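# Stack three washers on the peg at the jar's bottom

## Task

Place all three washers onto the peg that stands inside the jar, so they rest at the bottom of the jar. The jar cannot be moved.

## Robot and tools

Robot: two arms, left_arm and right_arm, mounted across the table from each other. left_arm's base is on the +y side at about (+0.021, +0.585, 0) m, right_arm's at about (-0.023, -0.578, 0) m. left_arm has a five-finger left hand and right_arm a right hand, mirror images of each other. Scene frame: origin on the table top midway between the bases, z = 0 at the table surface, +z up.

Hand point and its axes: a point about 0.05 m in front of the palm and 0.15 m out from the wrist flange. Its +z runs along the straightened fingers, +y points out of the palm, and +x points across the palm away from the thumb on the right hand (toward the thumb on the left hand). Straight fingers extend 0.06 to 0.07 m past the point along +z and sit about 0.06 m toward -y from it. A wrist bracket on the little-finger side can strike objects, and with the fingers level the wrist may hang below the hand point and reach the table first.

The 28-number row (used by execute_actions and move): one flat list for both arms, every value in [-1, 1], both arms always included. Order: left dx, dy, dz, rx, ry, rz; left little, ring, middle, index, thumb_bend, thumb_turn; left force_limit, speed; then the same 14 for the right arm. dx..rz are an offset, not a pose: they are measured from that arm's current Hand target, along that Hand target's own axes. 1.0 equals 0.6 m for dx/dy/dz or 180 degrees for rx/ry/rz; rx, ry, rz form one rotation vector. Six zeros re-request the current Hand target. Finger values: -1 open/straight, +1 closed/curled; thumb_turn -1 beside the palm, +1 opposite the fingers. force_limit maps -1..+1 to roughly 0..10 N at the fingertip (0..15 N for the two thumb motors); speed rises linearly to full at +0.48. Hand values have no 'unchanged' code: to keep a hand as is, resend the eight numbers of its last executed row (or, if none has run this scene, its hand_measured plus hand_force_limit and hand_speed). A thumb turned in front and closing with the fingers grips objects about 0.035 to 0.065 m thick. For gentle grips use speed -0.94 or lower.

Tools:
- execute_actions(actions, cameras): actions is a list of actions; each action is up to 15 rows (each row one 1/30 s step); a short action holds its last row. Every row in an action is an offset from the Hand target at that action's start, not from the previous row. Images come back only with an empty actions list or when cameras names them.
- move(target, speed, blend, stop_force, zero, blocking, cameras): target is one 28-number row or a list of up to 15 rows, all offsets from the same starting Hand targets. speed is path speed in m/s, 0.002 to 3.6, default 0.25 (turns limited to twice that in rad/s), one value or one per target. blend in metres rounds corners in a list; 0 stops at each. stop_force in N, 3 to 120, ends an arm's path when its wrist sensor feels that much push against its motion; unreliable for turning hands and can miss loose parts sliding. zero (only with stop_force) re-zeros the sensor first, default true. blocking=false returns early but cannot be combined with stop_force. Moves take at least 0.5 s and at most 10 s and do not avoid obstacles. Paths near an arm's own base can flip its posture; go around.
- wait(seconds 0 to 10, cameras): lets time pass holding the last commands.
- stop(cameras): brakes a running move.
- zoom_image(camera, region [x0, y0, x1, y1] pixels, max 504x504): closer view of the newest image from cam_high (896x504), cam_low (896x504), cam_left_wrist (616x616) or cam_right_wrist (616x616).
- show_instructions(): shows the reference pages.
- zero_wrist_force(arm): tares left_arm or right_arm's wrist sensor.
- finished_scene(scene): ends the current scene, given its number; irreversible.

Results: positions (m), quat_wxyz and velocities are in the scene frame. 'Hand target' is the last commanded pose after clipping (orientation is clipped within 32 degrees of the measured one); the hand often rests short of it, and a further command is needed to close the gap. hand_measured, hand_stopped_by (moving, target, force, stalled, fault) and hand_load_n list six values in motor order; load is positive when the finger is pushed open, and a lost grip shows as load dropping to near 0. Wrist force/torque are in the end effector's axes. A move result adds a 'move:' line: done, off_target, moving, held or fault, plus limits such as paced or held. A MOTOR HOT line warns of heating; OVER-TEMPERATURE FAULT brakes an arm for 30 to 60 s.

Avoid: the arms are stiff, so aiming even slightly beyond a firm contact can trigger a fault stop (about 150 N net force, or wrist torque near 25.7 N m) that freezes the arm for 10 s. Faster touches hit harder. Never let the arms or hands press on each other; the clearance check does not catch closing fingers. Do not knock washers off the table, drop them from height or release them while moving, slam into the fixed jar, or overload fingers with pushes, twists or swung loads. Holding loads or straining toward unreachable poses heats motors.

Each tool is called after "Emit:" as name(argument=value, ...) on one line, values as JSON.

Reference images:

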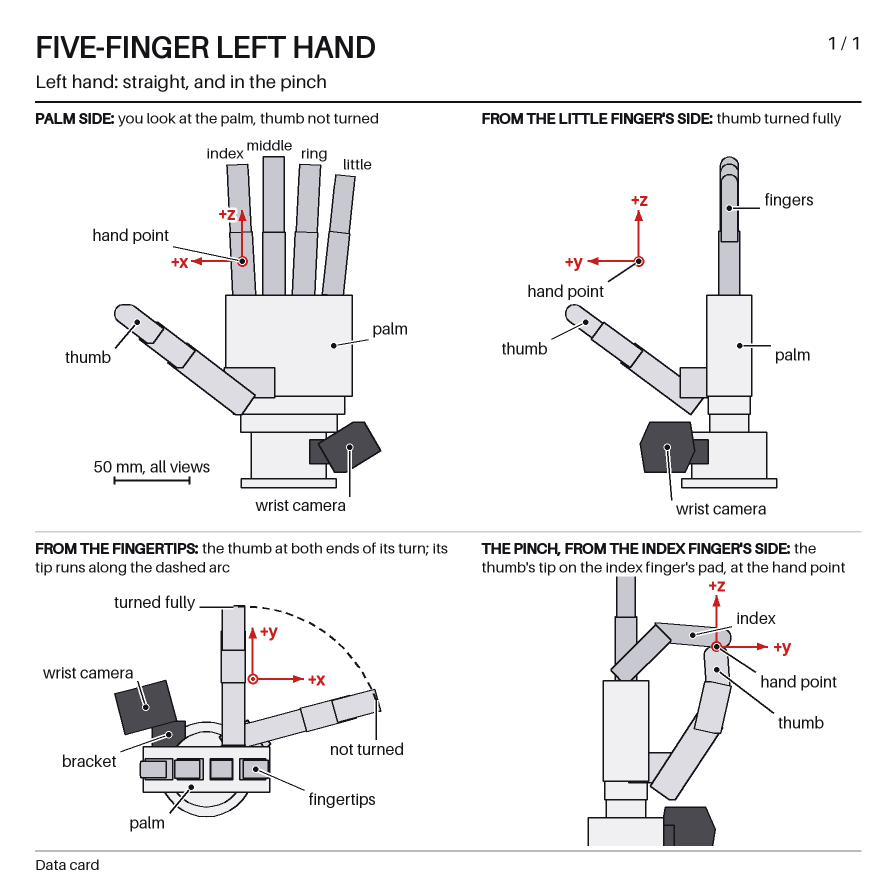

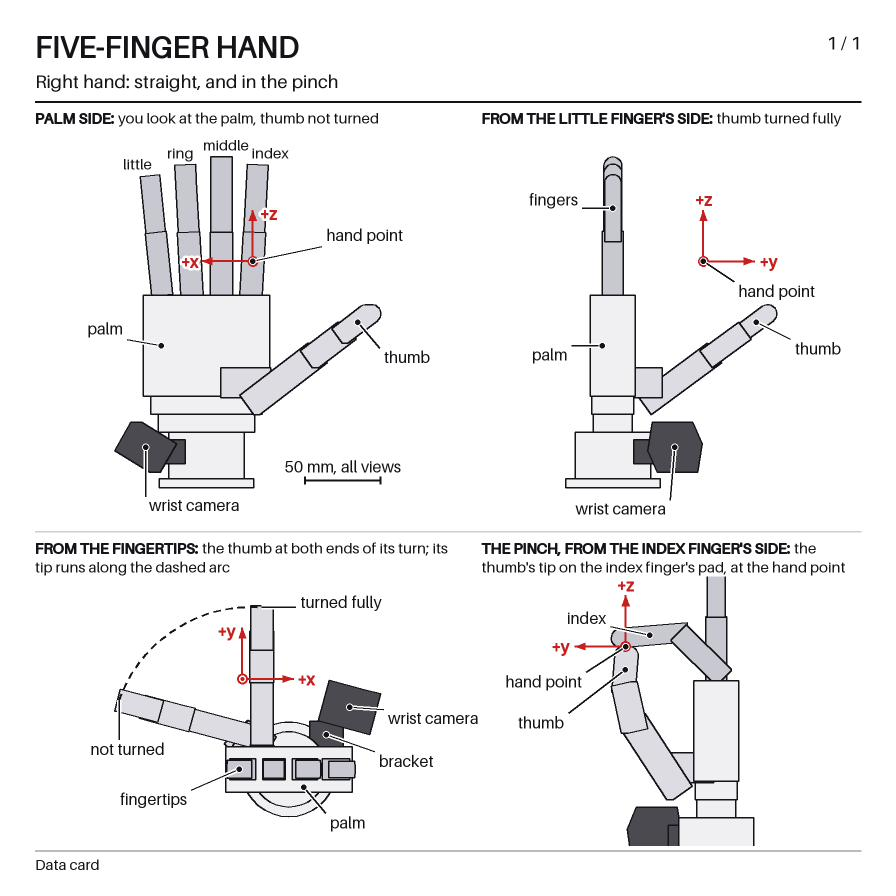

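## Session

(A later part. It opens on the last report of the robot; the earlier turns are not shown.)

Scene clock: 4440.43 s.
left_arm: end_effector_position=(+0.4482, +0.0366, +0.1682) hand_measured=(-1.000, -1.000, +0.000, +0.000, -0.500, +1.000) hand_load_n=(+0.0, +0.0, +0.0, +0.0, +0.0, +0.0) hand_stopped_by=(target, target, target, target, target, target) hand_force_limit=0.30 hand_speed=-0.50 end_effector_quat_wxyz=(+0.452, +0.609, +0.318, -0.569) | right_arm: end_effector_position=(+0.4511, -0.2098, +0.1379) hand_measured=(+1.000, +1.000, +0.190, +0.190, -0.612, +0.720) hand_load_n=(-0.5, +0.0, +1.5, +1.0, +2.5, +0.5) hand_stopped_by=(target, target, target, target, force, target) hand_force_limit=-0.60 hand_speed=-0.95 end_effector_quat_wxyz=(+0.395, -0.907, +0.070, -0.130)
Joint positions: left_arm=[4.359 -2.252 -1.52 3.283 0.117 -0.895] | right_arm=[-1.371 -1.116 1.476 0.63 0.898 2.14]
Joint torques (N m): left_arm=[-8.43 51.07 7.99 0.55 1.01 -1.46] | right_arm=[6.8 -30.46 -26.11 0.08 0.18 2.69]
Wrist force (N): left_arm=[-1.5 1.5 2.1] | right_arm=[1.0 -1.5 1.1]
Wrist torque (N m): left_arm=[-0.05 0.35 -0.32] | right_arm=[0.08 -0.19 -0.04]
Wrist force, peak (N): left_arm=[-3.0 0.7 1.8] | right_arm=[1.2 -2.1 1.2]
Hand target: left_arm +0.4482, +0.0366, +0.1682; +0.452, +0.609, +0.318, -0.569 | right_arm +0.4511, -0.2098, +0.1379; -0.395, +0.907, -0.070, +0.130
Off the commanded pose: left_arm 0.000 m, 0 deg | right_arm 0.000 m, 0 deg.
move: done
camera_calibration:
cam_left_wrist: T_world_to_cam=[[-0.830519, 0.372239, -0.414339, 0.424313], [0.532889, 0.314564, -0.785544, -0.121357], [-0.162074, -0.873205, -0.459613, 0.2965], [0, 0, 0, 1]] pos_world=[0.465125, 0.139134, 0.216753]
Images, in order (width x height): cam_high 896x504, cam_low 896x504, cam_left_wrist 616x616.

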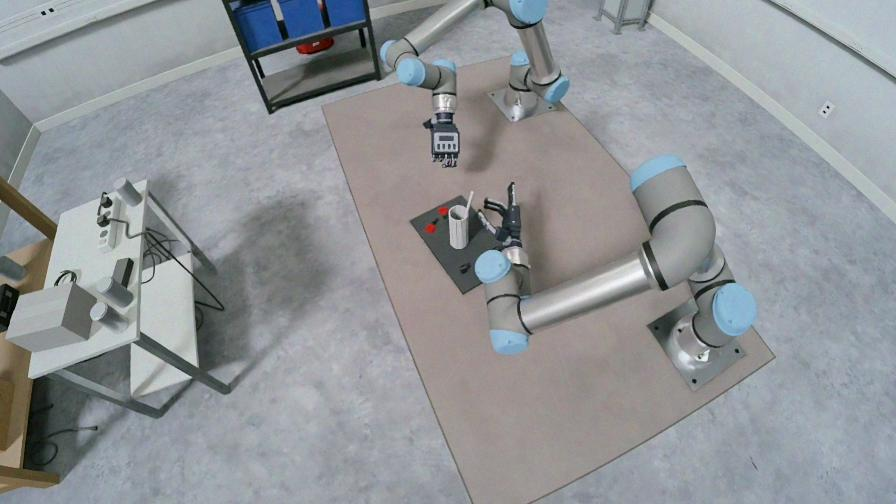

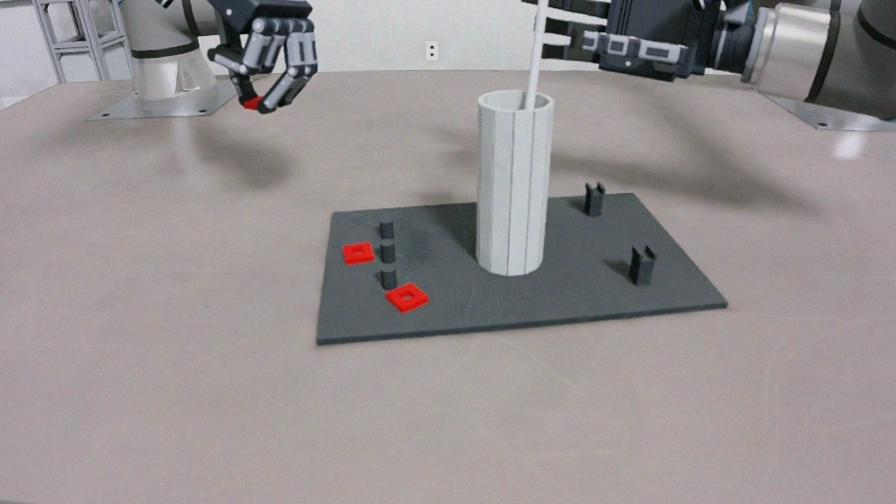

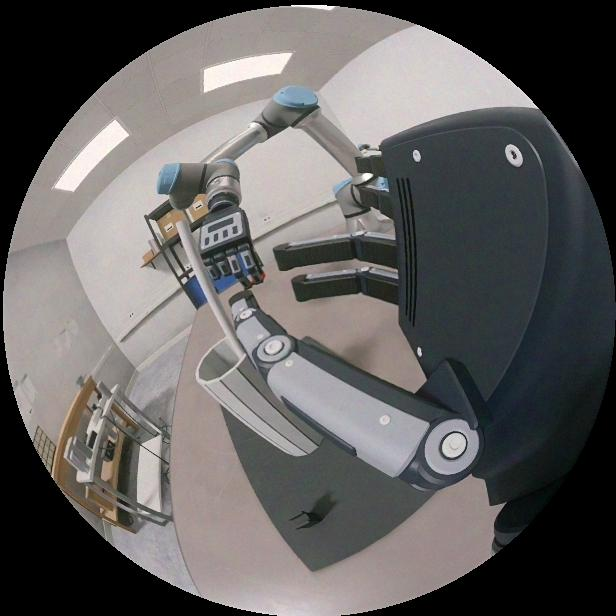

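Emit:
move(target=[0,0.0933,0,0,0,0,-1,-1,0,0,-0.5,1,0.3,-0.5,0,0,0,0,0,0,1,1,0.19,0.19,-0.45,0.72,-0.6,-0.95], speed=0.04, stop_force=5, cameras=["cam_left_wrist","cam_low","cam_high"])

Emit:
zoom_image(camera="cam_left_wrist", region=[160, 160, 400, 400])

Emit:
zoom_image(camera="cam_low", region=[420, 0, 620, 200])

Scene clock: 4464.00 s.
left_arm: end_effector_position=(+0.4987, +0.0148, +0.1788) hand_measured=(-1.000, -1.000, +0.000, +0.000, -0.500, +1.000) hand_load_n=(+0.0, +0.0, +0.0, +0.0, +0.0, +0.0) hand_stopped_by=(target, target, target, target, target, target) hand_force_limit=0.30 hand_speed=-0.50 end_effector_quat_wxyz=(+0.452, +0.609, +0.318, -0.569) | right_arm: end_effector_position=(+0.4511, -0.2098, +0.1379) hand_measured=(+1.000, +1.000, +0.190, +0.190, -0.612, +0.720) hand_load_n=(+0.0, +0.0, +2.0, +1.0, +2.5, +0.5) hand_stopped_by=(target, target, target, target, force, target) hand_force_limit=-0.60 hand_speed=-0.95 end_effector_quat_wxyz=(+0.395, -0.907, +0.070, -0.130)
Joint positions: left_arm=[4.35 -2.36 -1.292 3.122 0.11 -0.853] | right_arm=[-1.371 -1.116 1.476 0.63 0.898 2.14]
Joint torques (N m): left_arm=[-9.83 39.69 4.3 -2.97 1.25 1.25] | right_arm=[7.32 -31.56 -27.4 -0.15 0.25 2.58]
Wrist force (N): left_arm=[-2.0 1.5 2.2] | right_arm=[1.2 -1.8 0.9]
Wrist torque (N m): left_arm=[-0.08 0.41 -0.43] | right_arm=[0.04 -0.20 -0.04]
Wrist force, peak (N): left_arm=[-2.3 1.5 2.3] | right_arm=[1.2 -2.0 1.6]
Hand target: left_arm +0.4987, +0.0148, +0.1788; +0.452, +0.609, +0.318, -0.569 | right_arm +0.4511, -0.2098, +0.1379; -0.395, +0.907, -0.070, +0.130
Off the commanded pose: left_arm 0.000 m, 0 deg | right_arm 0.000 m, 0 deg.
move: done
camera_calibration:
cam_left_wrist: T_world_to_cam=[[-0.830689, 0.371853, -0.414343, 0.47877], [0.532684, 0.314474, -0.785718, -0.132954], [-0.161872, -0.873402, -0.459311, 0.290309], [0, 0, 0, 1]] pos_world=[0.515524, 0.117335, 0.227253]
Images, in order (width x height): cam_high 896x504, cam_low 896x504, cam_left_wrist 616x616.

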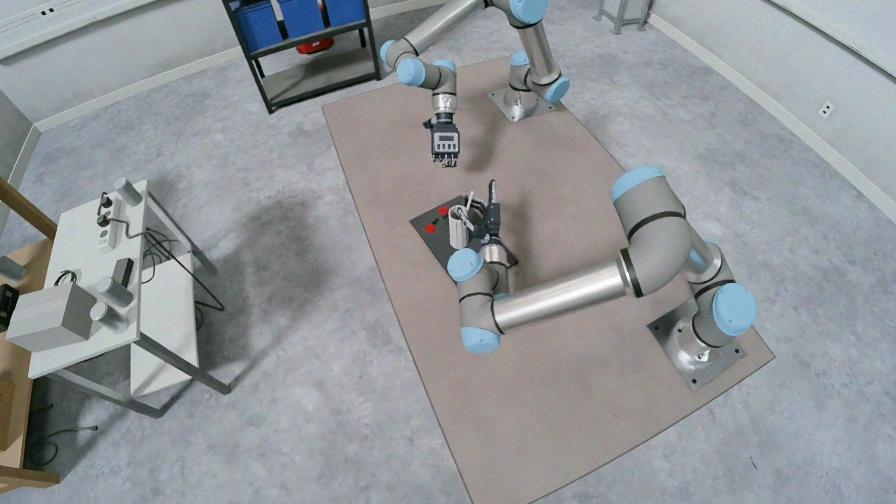

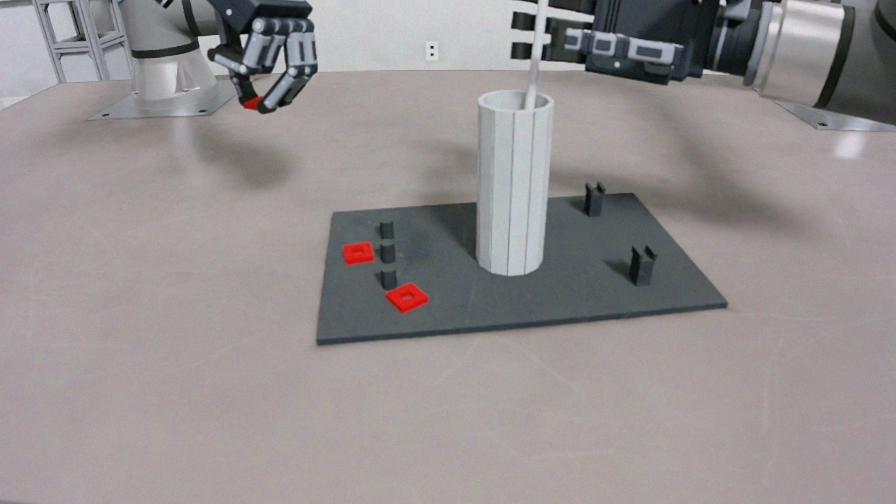

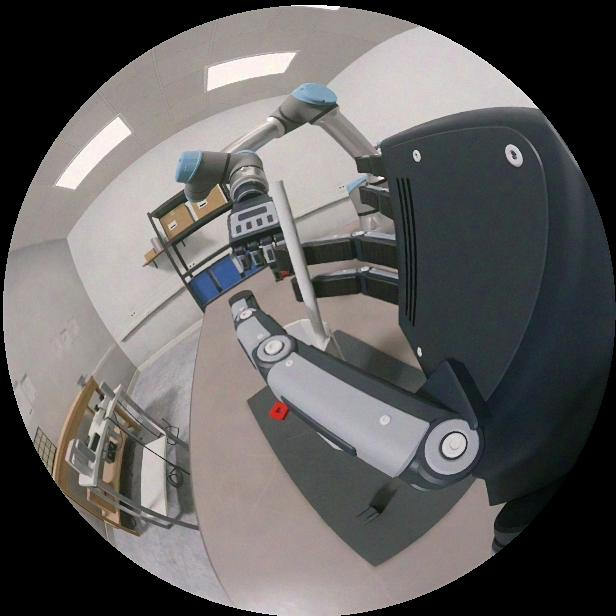

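Scaled by 2.100 from the camera's 616x616 image, which has a finer 880x880 frame.

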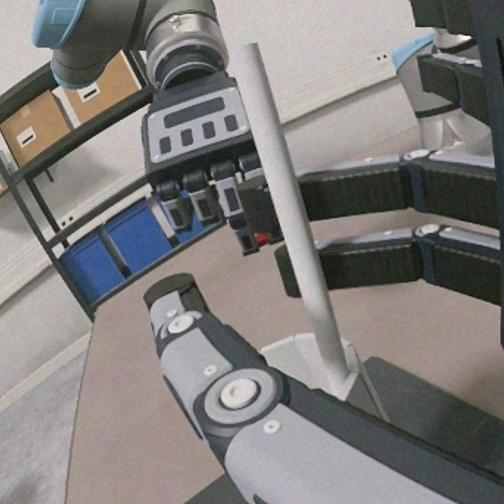

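Scaled by 2.520.

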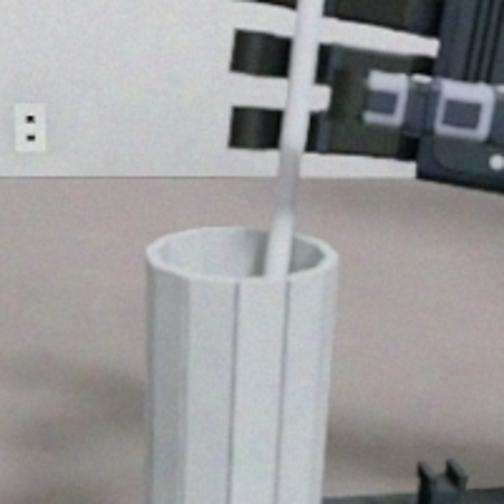

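Emit:
move(target=[0,0,0,0,0,0,-1,-1,0,0,0.05,1,-0.6,-0.7,0,0,0,0,0,0,1,1,0.19,0.19,-0.45,0.72,-0.6,-0.95], speed=0.05, cameras=["cam_left_wrist"])

Emit:
zoom_image(camera="cam_left_wrist", region=[180, 180, 400, 400])

Scene clock: 4500.23 s.
left_arm: end_effector_position=(+0.4987, +0.0148, +0.1788) hand_measured=(-1.000, -1.000, +0.000, +0.000, +0.050, +1.000) hand_load_n=(+0.0, +0.0, +0.0, +0.0, +0.0, +0.0) hand_stopped_by=(target, target, target, target, target, target) hand_force_limit=-0.60 hand_speed=-0.70 end_effector_quat_wxyz=(+0.452, +0.609, +0.318, -0.569) | right_arm: end_effector_position=(+0.4511, -0.2098, +0.1379) hand_measured=(+1.000, +1.000, +0.190, +0.190, -0.612, +0.720) hand_load_n=(+0.0, +0.0, +1.5, +1.0, +3.0, +0.5) hand_stopped_by=(target, target, target, target, force, target) hand_force_limit=-0.60 hand_speed=-0.95 end_effector_quat_wxyz=(+0.395, -0.907, +0.070, -0.130)
Joint positions: left_arm=[4.35 -2.36 -1.292 3.122 0.11 -0.853] | right_arm=[-1.371 -1.116 1.476 0.63 0.898 2.14]
Joint torques (N m): left_arm=[-7.33 46.65 3.16 0.53 1.84 -0.19] | right_arm=[6.86 -30.71 -27.24 -0.19 0.17 2.68]
Wrist force (N): left_arm=[-2.0 1.4 1.9] | right_arm=[0.6 -1.6 1.2]
Wrist torque (N m): left_arm=[-0.06 0.42 -0.43] | right_arm=[0.04 -0.14 -0.08]
Wrist force, peak (N): left_arm=[-2.0 1.6 2.5] | right_arm=[1.1 -2.1 1.4]
Hand target: left_arm +0.4987, +0.0148, +0.1788; +0.452, +0.609, +0.318, -0.569 | right_arm +0.4511, -0.2098, +0.1379; -0.395, +0.907, -0.070, +0.130
Off the commanded pose: left_arm 0.000 m, 0 deg | right_arm 0.000 m, 0 deg.
move: done
camera_calibration:
cam_left_wrist: T_world_to_cam=[[-0.830676, 0.371829, -0.414391, 0.478777], [0.532703, 0.314392, -0.785739, -0.132949], [-0.161879, -0.873442, -0.459232, 0.2903], [0, 0, 0, 1]] pos_world=[0.515524, 0.117335, 0.227253]
Images, in order (width x height): cam_left_wrist 616x616.

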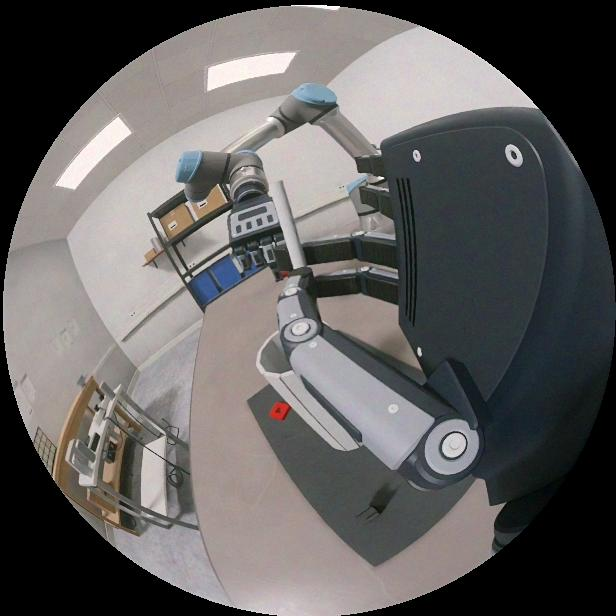

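Scaled by 2.291 from the camera's 616x616 image, which has a finer 880x880 frame.

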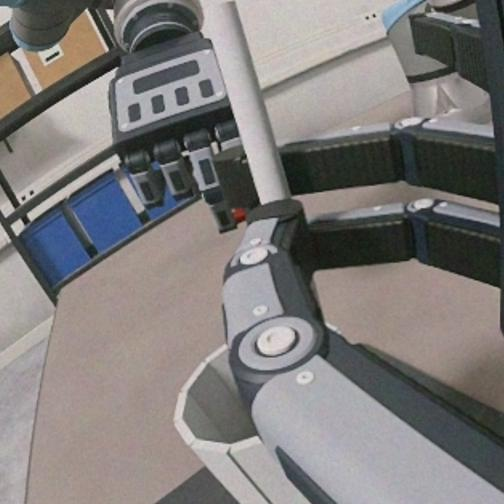

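Emit:
move(target=[0,0,0,0,0,0,-1,-1,0.6,0.6,0.05,1,-0.5,-0.9,0,0,0,0,0,0,1,1,0.19,0.19,-0.45,0.72,-0.6,-0.95], speed=0.05, cameras=["cam_left_wrist","cam_low","cam_high"])

Emit:
zoom_image(camera="cam_left_wrist", region=[180, 180, 400, 400])

Emit:
zoom_image(camera="cam_low", region=[420, 0, 620, 200])

Scene clock: 4511.73 s.
left_arm: end_effector_position=(+0.4987, +0.0148, +0.1788) hand_measured=(-1.000, -1.000, +0.110, +0.100, +0.050, +1.000) hand_load_n=(+0.0, +0.0, +5.5, +2.5, +2.0, +0.5) hand_stopped_by=(target, target, force, force, target, target) hand_force_limit=-0.50 hand_speed=-0.90 end_effector_quat_wxyz=(+0.452, +0.609, +0.318, -0.569) | right_arm: end_effector_position=(+0.4511, -0.2098, +0.1379) hand_measured=(+1.000, +1.000, +0.190, +0.190, -0.612, +0.720) hand_load_n=(+0.0, +0.0, +1.5, +1.0, +3.0, +0.5) hand_stopped_by=(target, target, target, target, force, target) hand_force_limit=-0.60 hand_speed=-0.95 end_effector_quat_wxyz=(+0.395, -0.907, +0.070, -0.130)
Joint positions: left_arm=[4.35 -2.36 -1.292 3.122 0.11 -0.853] | right_arm=[-1.371 -1.116 1.476 0.63 0.898 2.14]
Joint torques (N m): left_arm=[-5.13 48.77 3.81 0.34 1.84 -0.66] | right_arm=[6.34 -30.86 -26.76 -0.08 0.14 2.41]
Wrist force (N): left_arm=[-1.6 1.4 1.9] | right_arm=[1.2 -1.7 1.4]
Wrist torque (N m): left_arm=[-0.06 0.35 -0.42] | right_arm=[0.03 -0.22 -0.03]
Wrist force, peak (N): left_arm=[-2.1 2.1 2.6] | right_arm=[0.9 -2.2 1.3]
Hand target: left_arm +0.4987, +0.0148, +0.1788; +0.452, +0.609, +0.318, -0.569 | right_arm +0.4511, -0.2098, +0.1379; -0.395, +0.907, -0.070, +0.130
Off the commanded pose: left_arm 0.000 m, 0 deg | right_arm 0.000 m, 0 deg.
move: done
camera_calibration:
cam_left_wrist: T_world_to_cam=[[-0.830676, 0.371829, -0.414391, 0.478777], [0.532703, 0.314392, -0.785739, -0.132949], [-0.161879, -0.873442, -0.459232, 0.2903], [0, 0, 0, 1]] pos_world=[0.515524, 0.117335, 0.227253]
Images, in order (width x height): cam_high 896x504, cam_low 896x504, cam_left_wrist 616x616.

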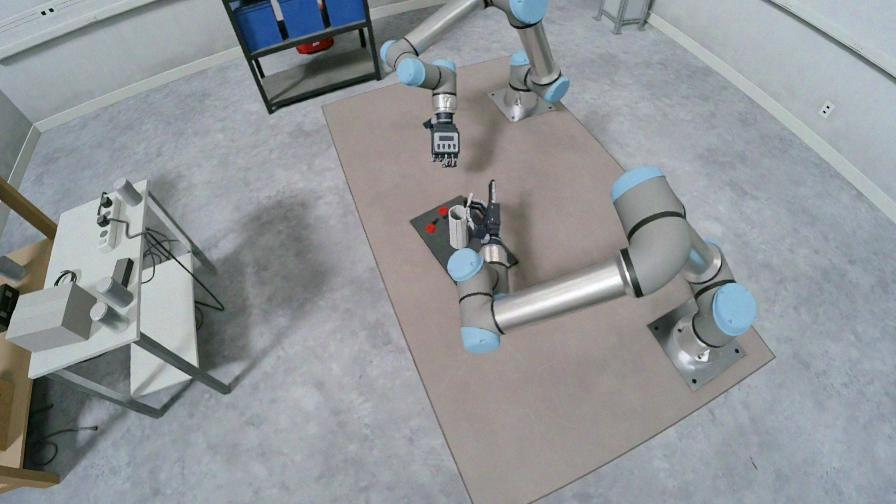

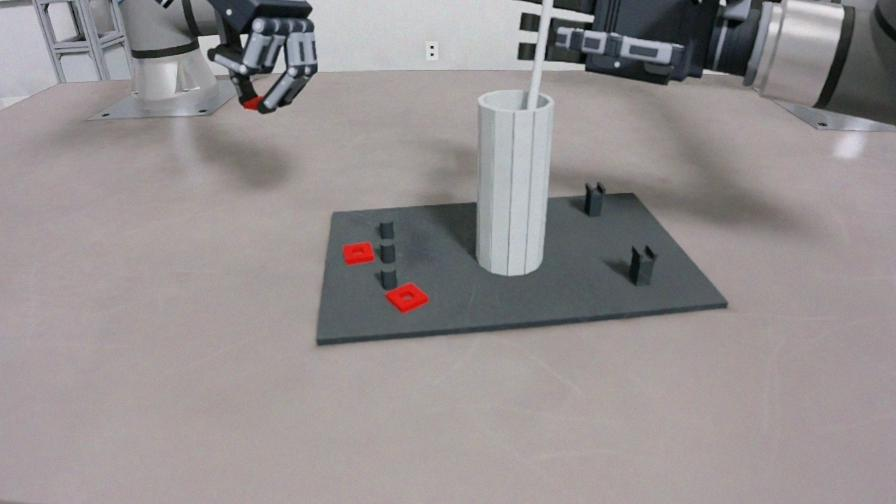

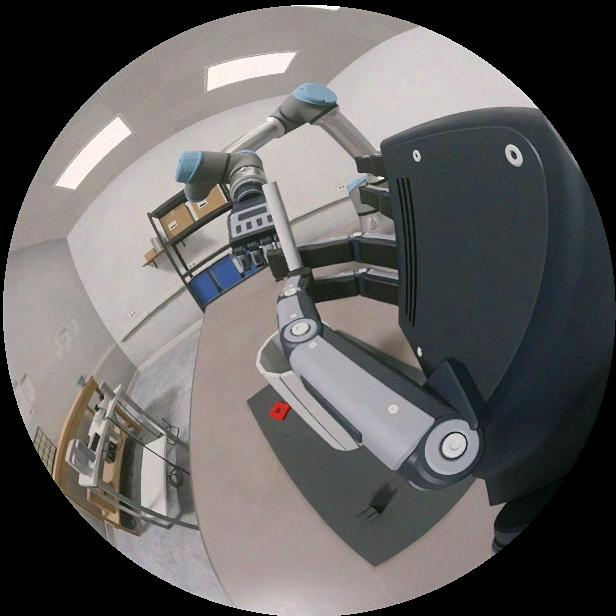

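Scaled by 2.291 from the camera's 616x616 image, which has a finer 880x880 frame.

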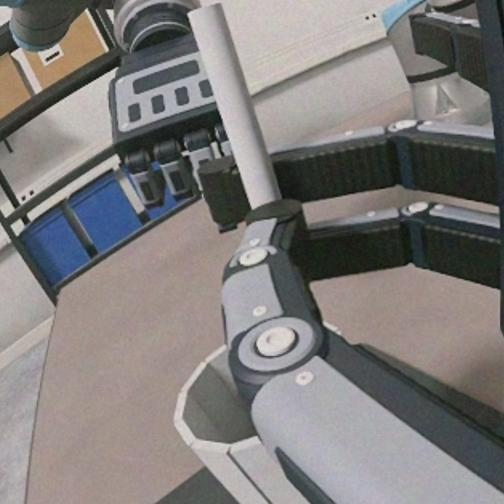

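Scaled by 2.520.

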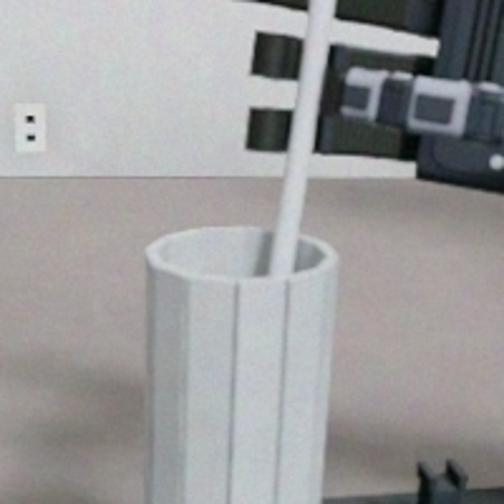

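Emit:
move(target=[[0.0018,0.0210,0.0062,0,0.0087,-0.03015,-1,-1,0.6,0.6,0.05,1,-0.5,-0.9,0,0,0,0,0,0,1,1,0.19,0.19,-0.45,0.72,-0.6,-0.95],[0.0060,0.0415,0.0122,0,0.0174,-0.0603,-1,-1,0.6,0.6,0.05,1,-0.5,-0.9,0,0,0,0,0,0,1,1,0.19,0.19,-0.45,0.72,-0.6,-0.95]], speed=0.03, blend=0.003, cameras=["cam_left_wrist","cam_low","cam_high"])

Emit:
zoom_image(camera="cam_low", region=[420, 0, 620, 200])

Emit:
zoom_image(camera="cam_high", region=[420, 170, 520, 270])

Emit:
zoom_image(camera="cam_left_wrist", region=[180, 180, 400, 400])

Scene clock: 4548.87 s.
left_arm: end_effector_position=(+0.5186, -0.0020, +0.1803) hand_measured=(-1.000, -1.000, +0.110, +0.100, +0.050, +1.000) hand_load_n=(+0.0, +0.0, +5.5, +2.5, +1.5, -2.0) hand_stopped_by=(target, target, force, force, target, target) hand_force_limit=-0.50 hand_speed=-0.90 end_effector_quat_wxyz=(+0.387, +0.591, +0.387, -0.592) | right_arm: end_effector_position=(+0.4511, -0.2098, +0.1379) hand_measured=(+1.000, +1.000, +0.190, +0.190, -0.612, +0.720) hand_load_n=(+0.0, +0.0, +2.0, +1.0, +3.0, +0.5) hand_stopped_by=(target, target, target, target, force, target) hand_force_limit=-0.60 hand_speed=-0.95 end_effector_quat_wxyz=(+0.395, -0.907, +0.070, -0.130)
Joint positions: left_arm=[4.333 -2.276 -1.33 3.577 0.072 -1.542] | right_arm=[-1.371 -1.116 1.476 0.63 0.898 2.14]
Joint torques (N m): left_arm=[-9.86 33.88 25.1 -2.46 1.03 0.89] | right_arm=[5.89 -30.28 -26.69 -0.11 0.32 2.42]
Wrist force (N): left_arm=[-8.7 1.1 1.8] | right_arm=[0.9 -1.5 1.5]
Wrist torque (N m): left_arm=[-0.07 0.39 -0.44] | right_arm=[0.05 -0.19 -0.04]
Wrist force, peak (N): left_arm=[-11.0 1.3 2.0] | right_arm=[1.2 -2.3 1.5]
Hand target: left_arm +0.5187, -0.0021, +0.1803; +0.387, +0.592, +0.387, -0.592 | right_arm +0.4511, -0.2098, +0.1379; -0.395, +0.907, -0.070, +0.130
Off the commanded pose: left_arm 0.000 m, 0 deg | right_arm 0.000 m, 0 deg.
move: done
camera_calibration:
cam_left_wrist: T_world_to_cam=[[-0.880114, 0.412765, -0.234573, 0.495539], [0.410856, 0.414602, -0.811974, -0.0689579], [-0.2379, -0.811006, -0.534484, 0.332692], [0, 0, 0, 1]] pos_world=[0.54361, 0.0938641, 0.238067]
Images, in order (width x height): cam_high 896x504, cam_low 896x504, cam_left_wrist 616x616.

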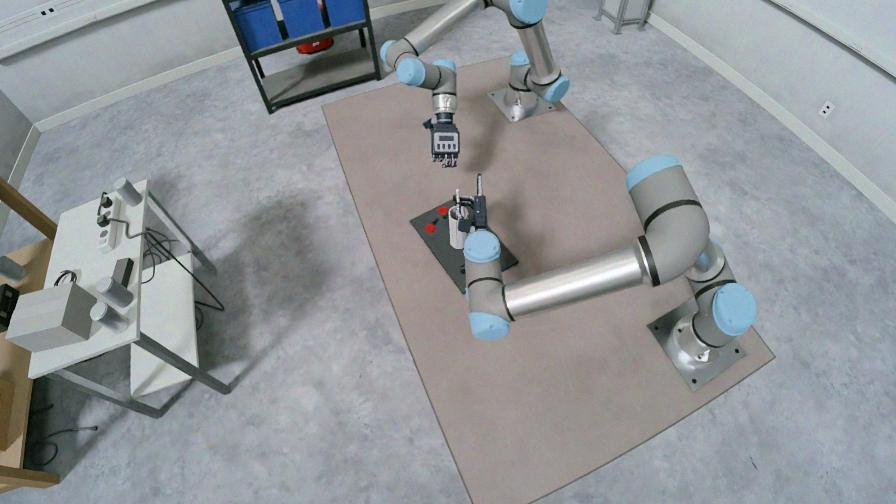

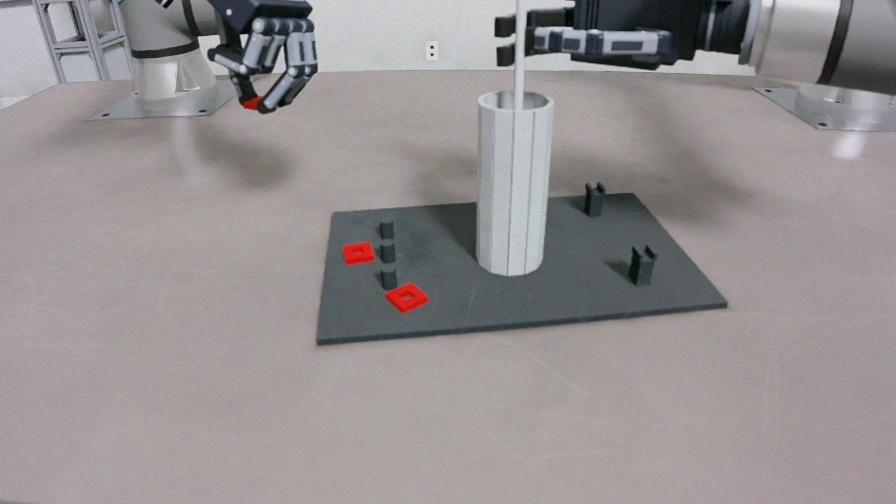

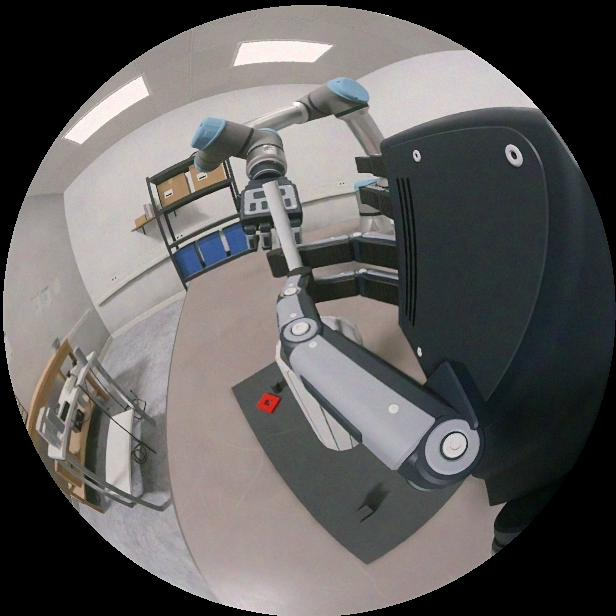

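Scaled by 2.520.

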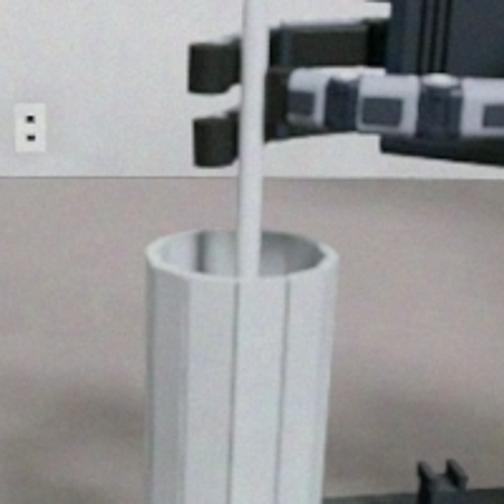

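Scaled by 5.040.

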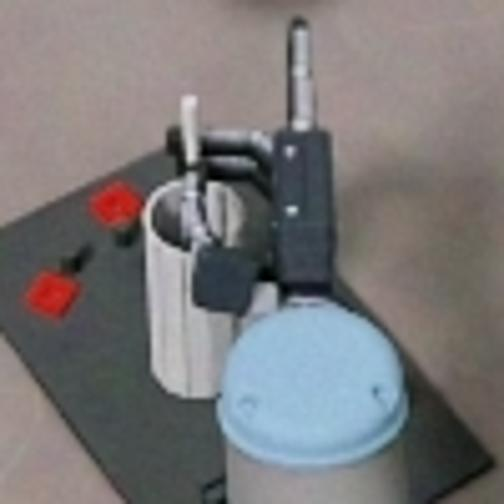

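Scaled by 2.291 from the camera's 616x616 image, which has a finer 880x880 frame.

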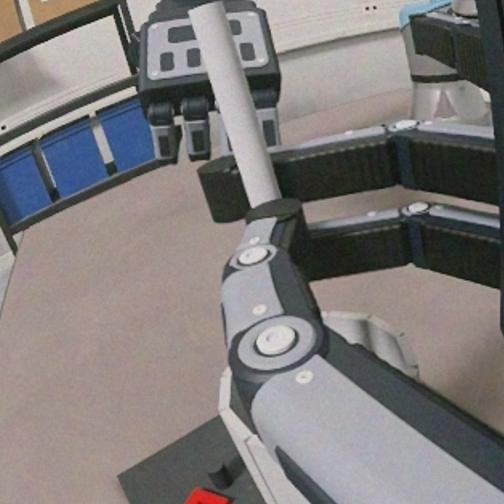

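Emit:
move(target=[-0.0013,0,0,0,0,0,-1,-1,0.61,0.61,0.05,1,-0.1,-0.9,0,0,0,0,0,0,1,1,0.19,0.19,-0.45,0.72,-0.6,-0.95], speed=0.02)

Scene clock: 4643.20 s.
left_arm: end_effector_position=(+0.5187, -0.0020, +0.1811) hand_measured=(-1.000, -1.000, +0.110, +0.108, +0.050, +1.000) hand_load_n=(+0.0, +0.0, +5.5, +4.0, +1.5, -1.0) hand_stopped_by=(target, target, force, force, target, target) hand_force_limit=-0.10 hand_speed=-0.90 end_effector_quat_wxyz=(+0.387, +0.592, +0.387, -0.592) | right_arm: end_effector_position=(+0.4511, -0.2098, +0.1379) hand_measured=(+1.000, +1.000, +0.190, +0.190, -0.612, +0.720) hand_load_n=(+0.0, +0.0, +1.5, +1.0, +3.0, +0.5) hand_stopped_by=(target, target, target, target, force, target) hand_force_limit=-0.60 hand_speed=-0.95 end_effector_quat_wxyz=(+0.395, -0.907, +0.070, -0.130)
Joint positions: left_arm=[4.333 -2.272 -1.334 3.592 0.072 -1.556] | right_arm=[-1.371 -1.116 1.476 0.63 0.898 2.14]
Joint torques (N m): left_arm=[-10.22 56.01 5.03 1.88 -0.44 -1.34] | right_arm=[6.2 -32.08 -26.77 -0.05 0.21 2.44]
Wrist force (N): left_arm=[-1.6 1.0 1.5] | right_arm=[1.3 -2.1 0.9]
Wrist torque (N m): left_arm=[-0.08 0.42 -0.31] | right_arm=[0.00 -0.23 -0.04]
Wrist force, peak (N): left_arm=[-10.3 1.1 2.1] | right_arm=[1.3 -2.0 1.4]
Hand target: left_arm +0.5187, -0.0021, +0.1811; +0.387, +0.592, +0.387, -0.592 | right_arm +0.4511, -0.2098, +0.1379; -0.395, +0.907, -0.070, +0.130
Off the commanded pose: left_arm 0.000 m, 0 deg | right_arm 0.000 m, 0 deg.
move: done

Emit:
move(target=[[0,0,0,0,0,0,-1,-1,0.61,0.61,0.05,1,-0.1,-0.9,0.0427,-0.1738,-0.1548,0,0,0,1,1,0.19,0.19,-0.45,0.72,-0.6,-0.95],[0,0,0,0,0,0,-1,-1,0.61,0.61,0.05,1,-0.1,-0.9,0.0507,-0.3945,0.0953,-0.01655,0.0673,0.0600,1,1,0.19,0.19,-0.45,0.72,-0.6,-0.95]], speed=0.1, blend=0.03, cameras=["cam_right_wrist","cam_low","cam_high","cam_left_wrist"])

Scene clock: 4671.63 s.
left_arm: end_effector_position=(+0.5187, -0.0021, +0.1811) hand_measured=(-1.000, -1.000, +0.110, +0.108, +0.050, +1.000) hand_load_n=(+0.0, +0.0, +5.5, +4.0, +2.0, -1.5) hand_stopped_by=(target, target, force, force, target, target) hand_force_limit=-0.10 hand_speed=-0.90 end_effector_quat_wxyz=(+0.387, +0.592, +0.387, -0.592) | right_arm: end_effector_position=(+0.5023, -0.0163, +0.2799) hand_measured=(+1.000, +1.000, +0.190, +0.190, -0.612, +0.720) hand_load_n=(+0.0, +0.0, +1.5, +1.0, +2.5, +0.5) hand_stopped_by=(target, target, target, target, force, target) hand_force_limit=-0.60 hand_speed=-0.95 end_effector_quat_wxyz=(+0.372, -0.887, +0.199, -0.185)
Joint positions: left_arm=[4.333 -2.272 -1.334 3.592 0.072 -1.557] | right_arm=[-1.016 -0.788 0.521 1.006 1.326 2.683]
Joint torques (N m): left_arm=[-10.01 56.15 5.43 1.91 -1.43 -1.33] | right_arm=[-6.89 -54.18 -19.16 -1.07 -0.57 -1.43]
Wrist force (N): left_arm=[-1.2 0.8 2.1] | right_arm=[1.2 -2.0 0.9]
Wrist torque (N m): left_arm=[-0.14 0.38 -0.28] | right_arm=[0.02 -0.23 -0.07]
Wrist force, peak (N): left_arm=[-1.6 0.9 2.2] | right_arm=[1.0 -2.5 1.7]
Hand target: left_arm +0.5187, -0.0021, +0.1811; +0.387, +0.592, +0.387, -0.592 | right_arm +0.5024, -0.0163, +0.2799; -0.372, +0.887, -0.199, +0.185
Off the commanded pose: left_arm 0.000 m, 0 deg | right_arm 0.000 m, 0 deg.
move: done
camera_calibration:
cam_left_wrist: T_world_to_cam=[[-0.879944, 0.413099, -0.234623, 0.49568], [0.411328, 0.415359, -0.811348, -0.0686615], [-0.237714, -0.810448, -0.535412, 0.33316], [0, 0, 0, 1]] pos_world=[0.54361, 0.0937635, 0.238968]
cam_right_wrist: T_world_to_cam=[[0.0670213, -0.730768, -0.679327, 0.14765], [-0.995663, -0.0930147, 0.00182765, 0.495131], [-0.064523, 0.676259, -0.733833, 0.361563], [0, 0, 0, 1]] pos_world=[0.506417, -0.0905577, 0.364724]

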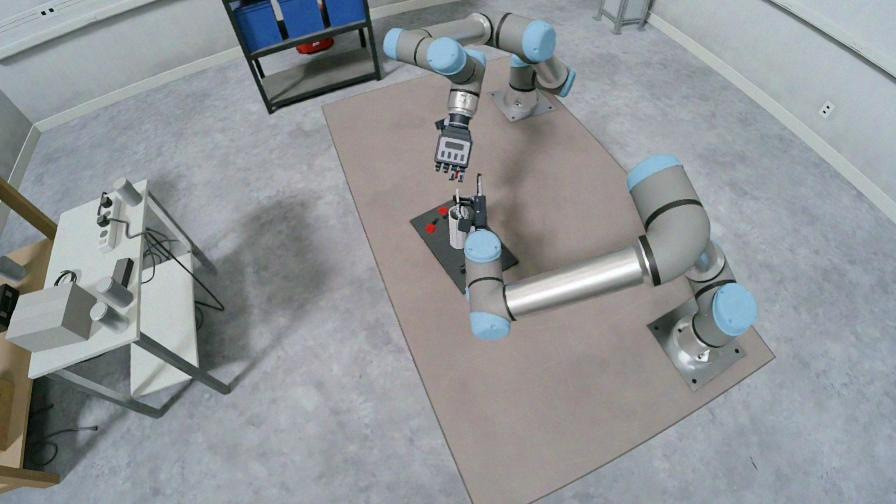

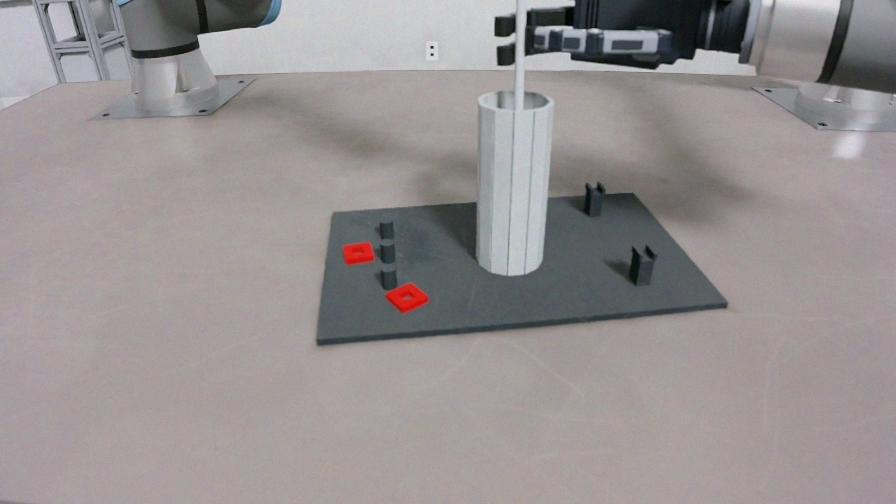

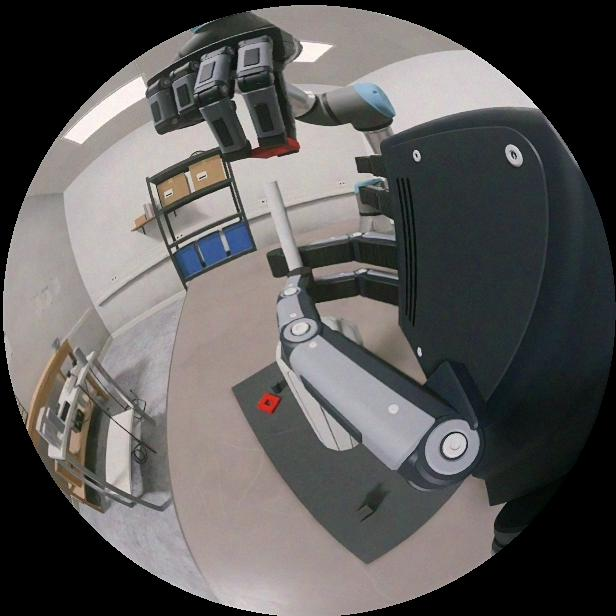

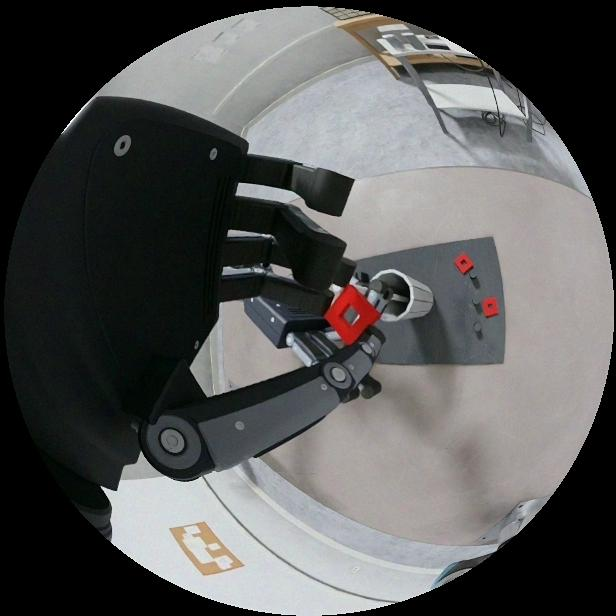

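Emit:
zoom_image(camera="cam_right_wrist", region=[300, 230, 460, 390])

Emit:
zoom_image(camera="cam_high", region=[420, 150, 500, 230])

Scaled by 3.150 from the camera's 616x616 image, which has a finer 880x880 frame.

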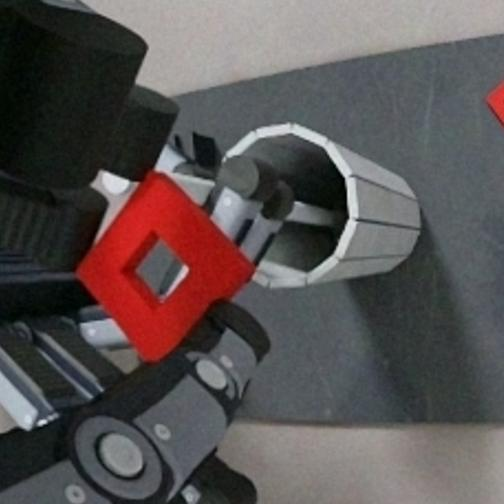

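Scaled by 6.300.

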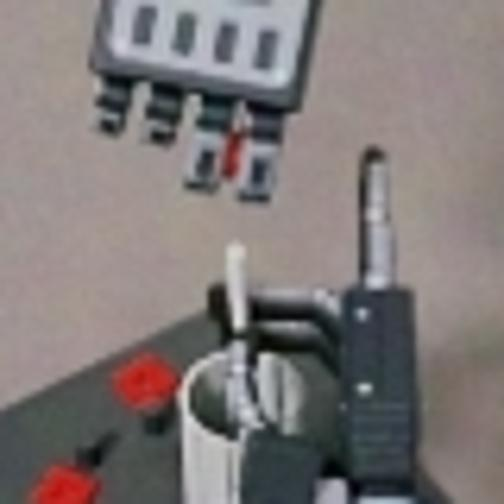

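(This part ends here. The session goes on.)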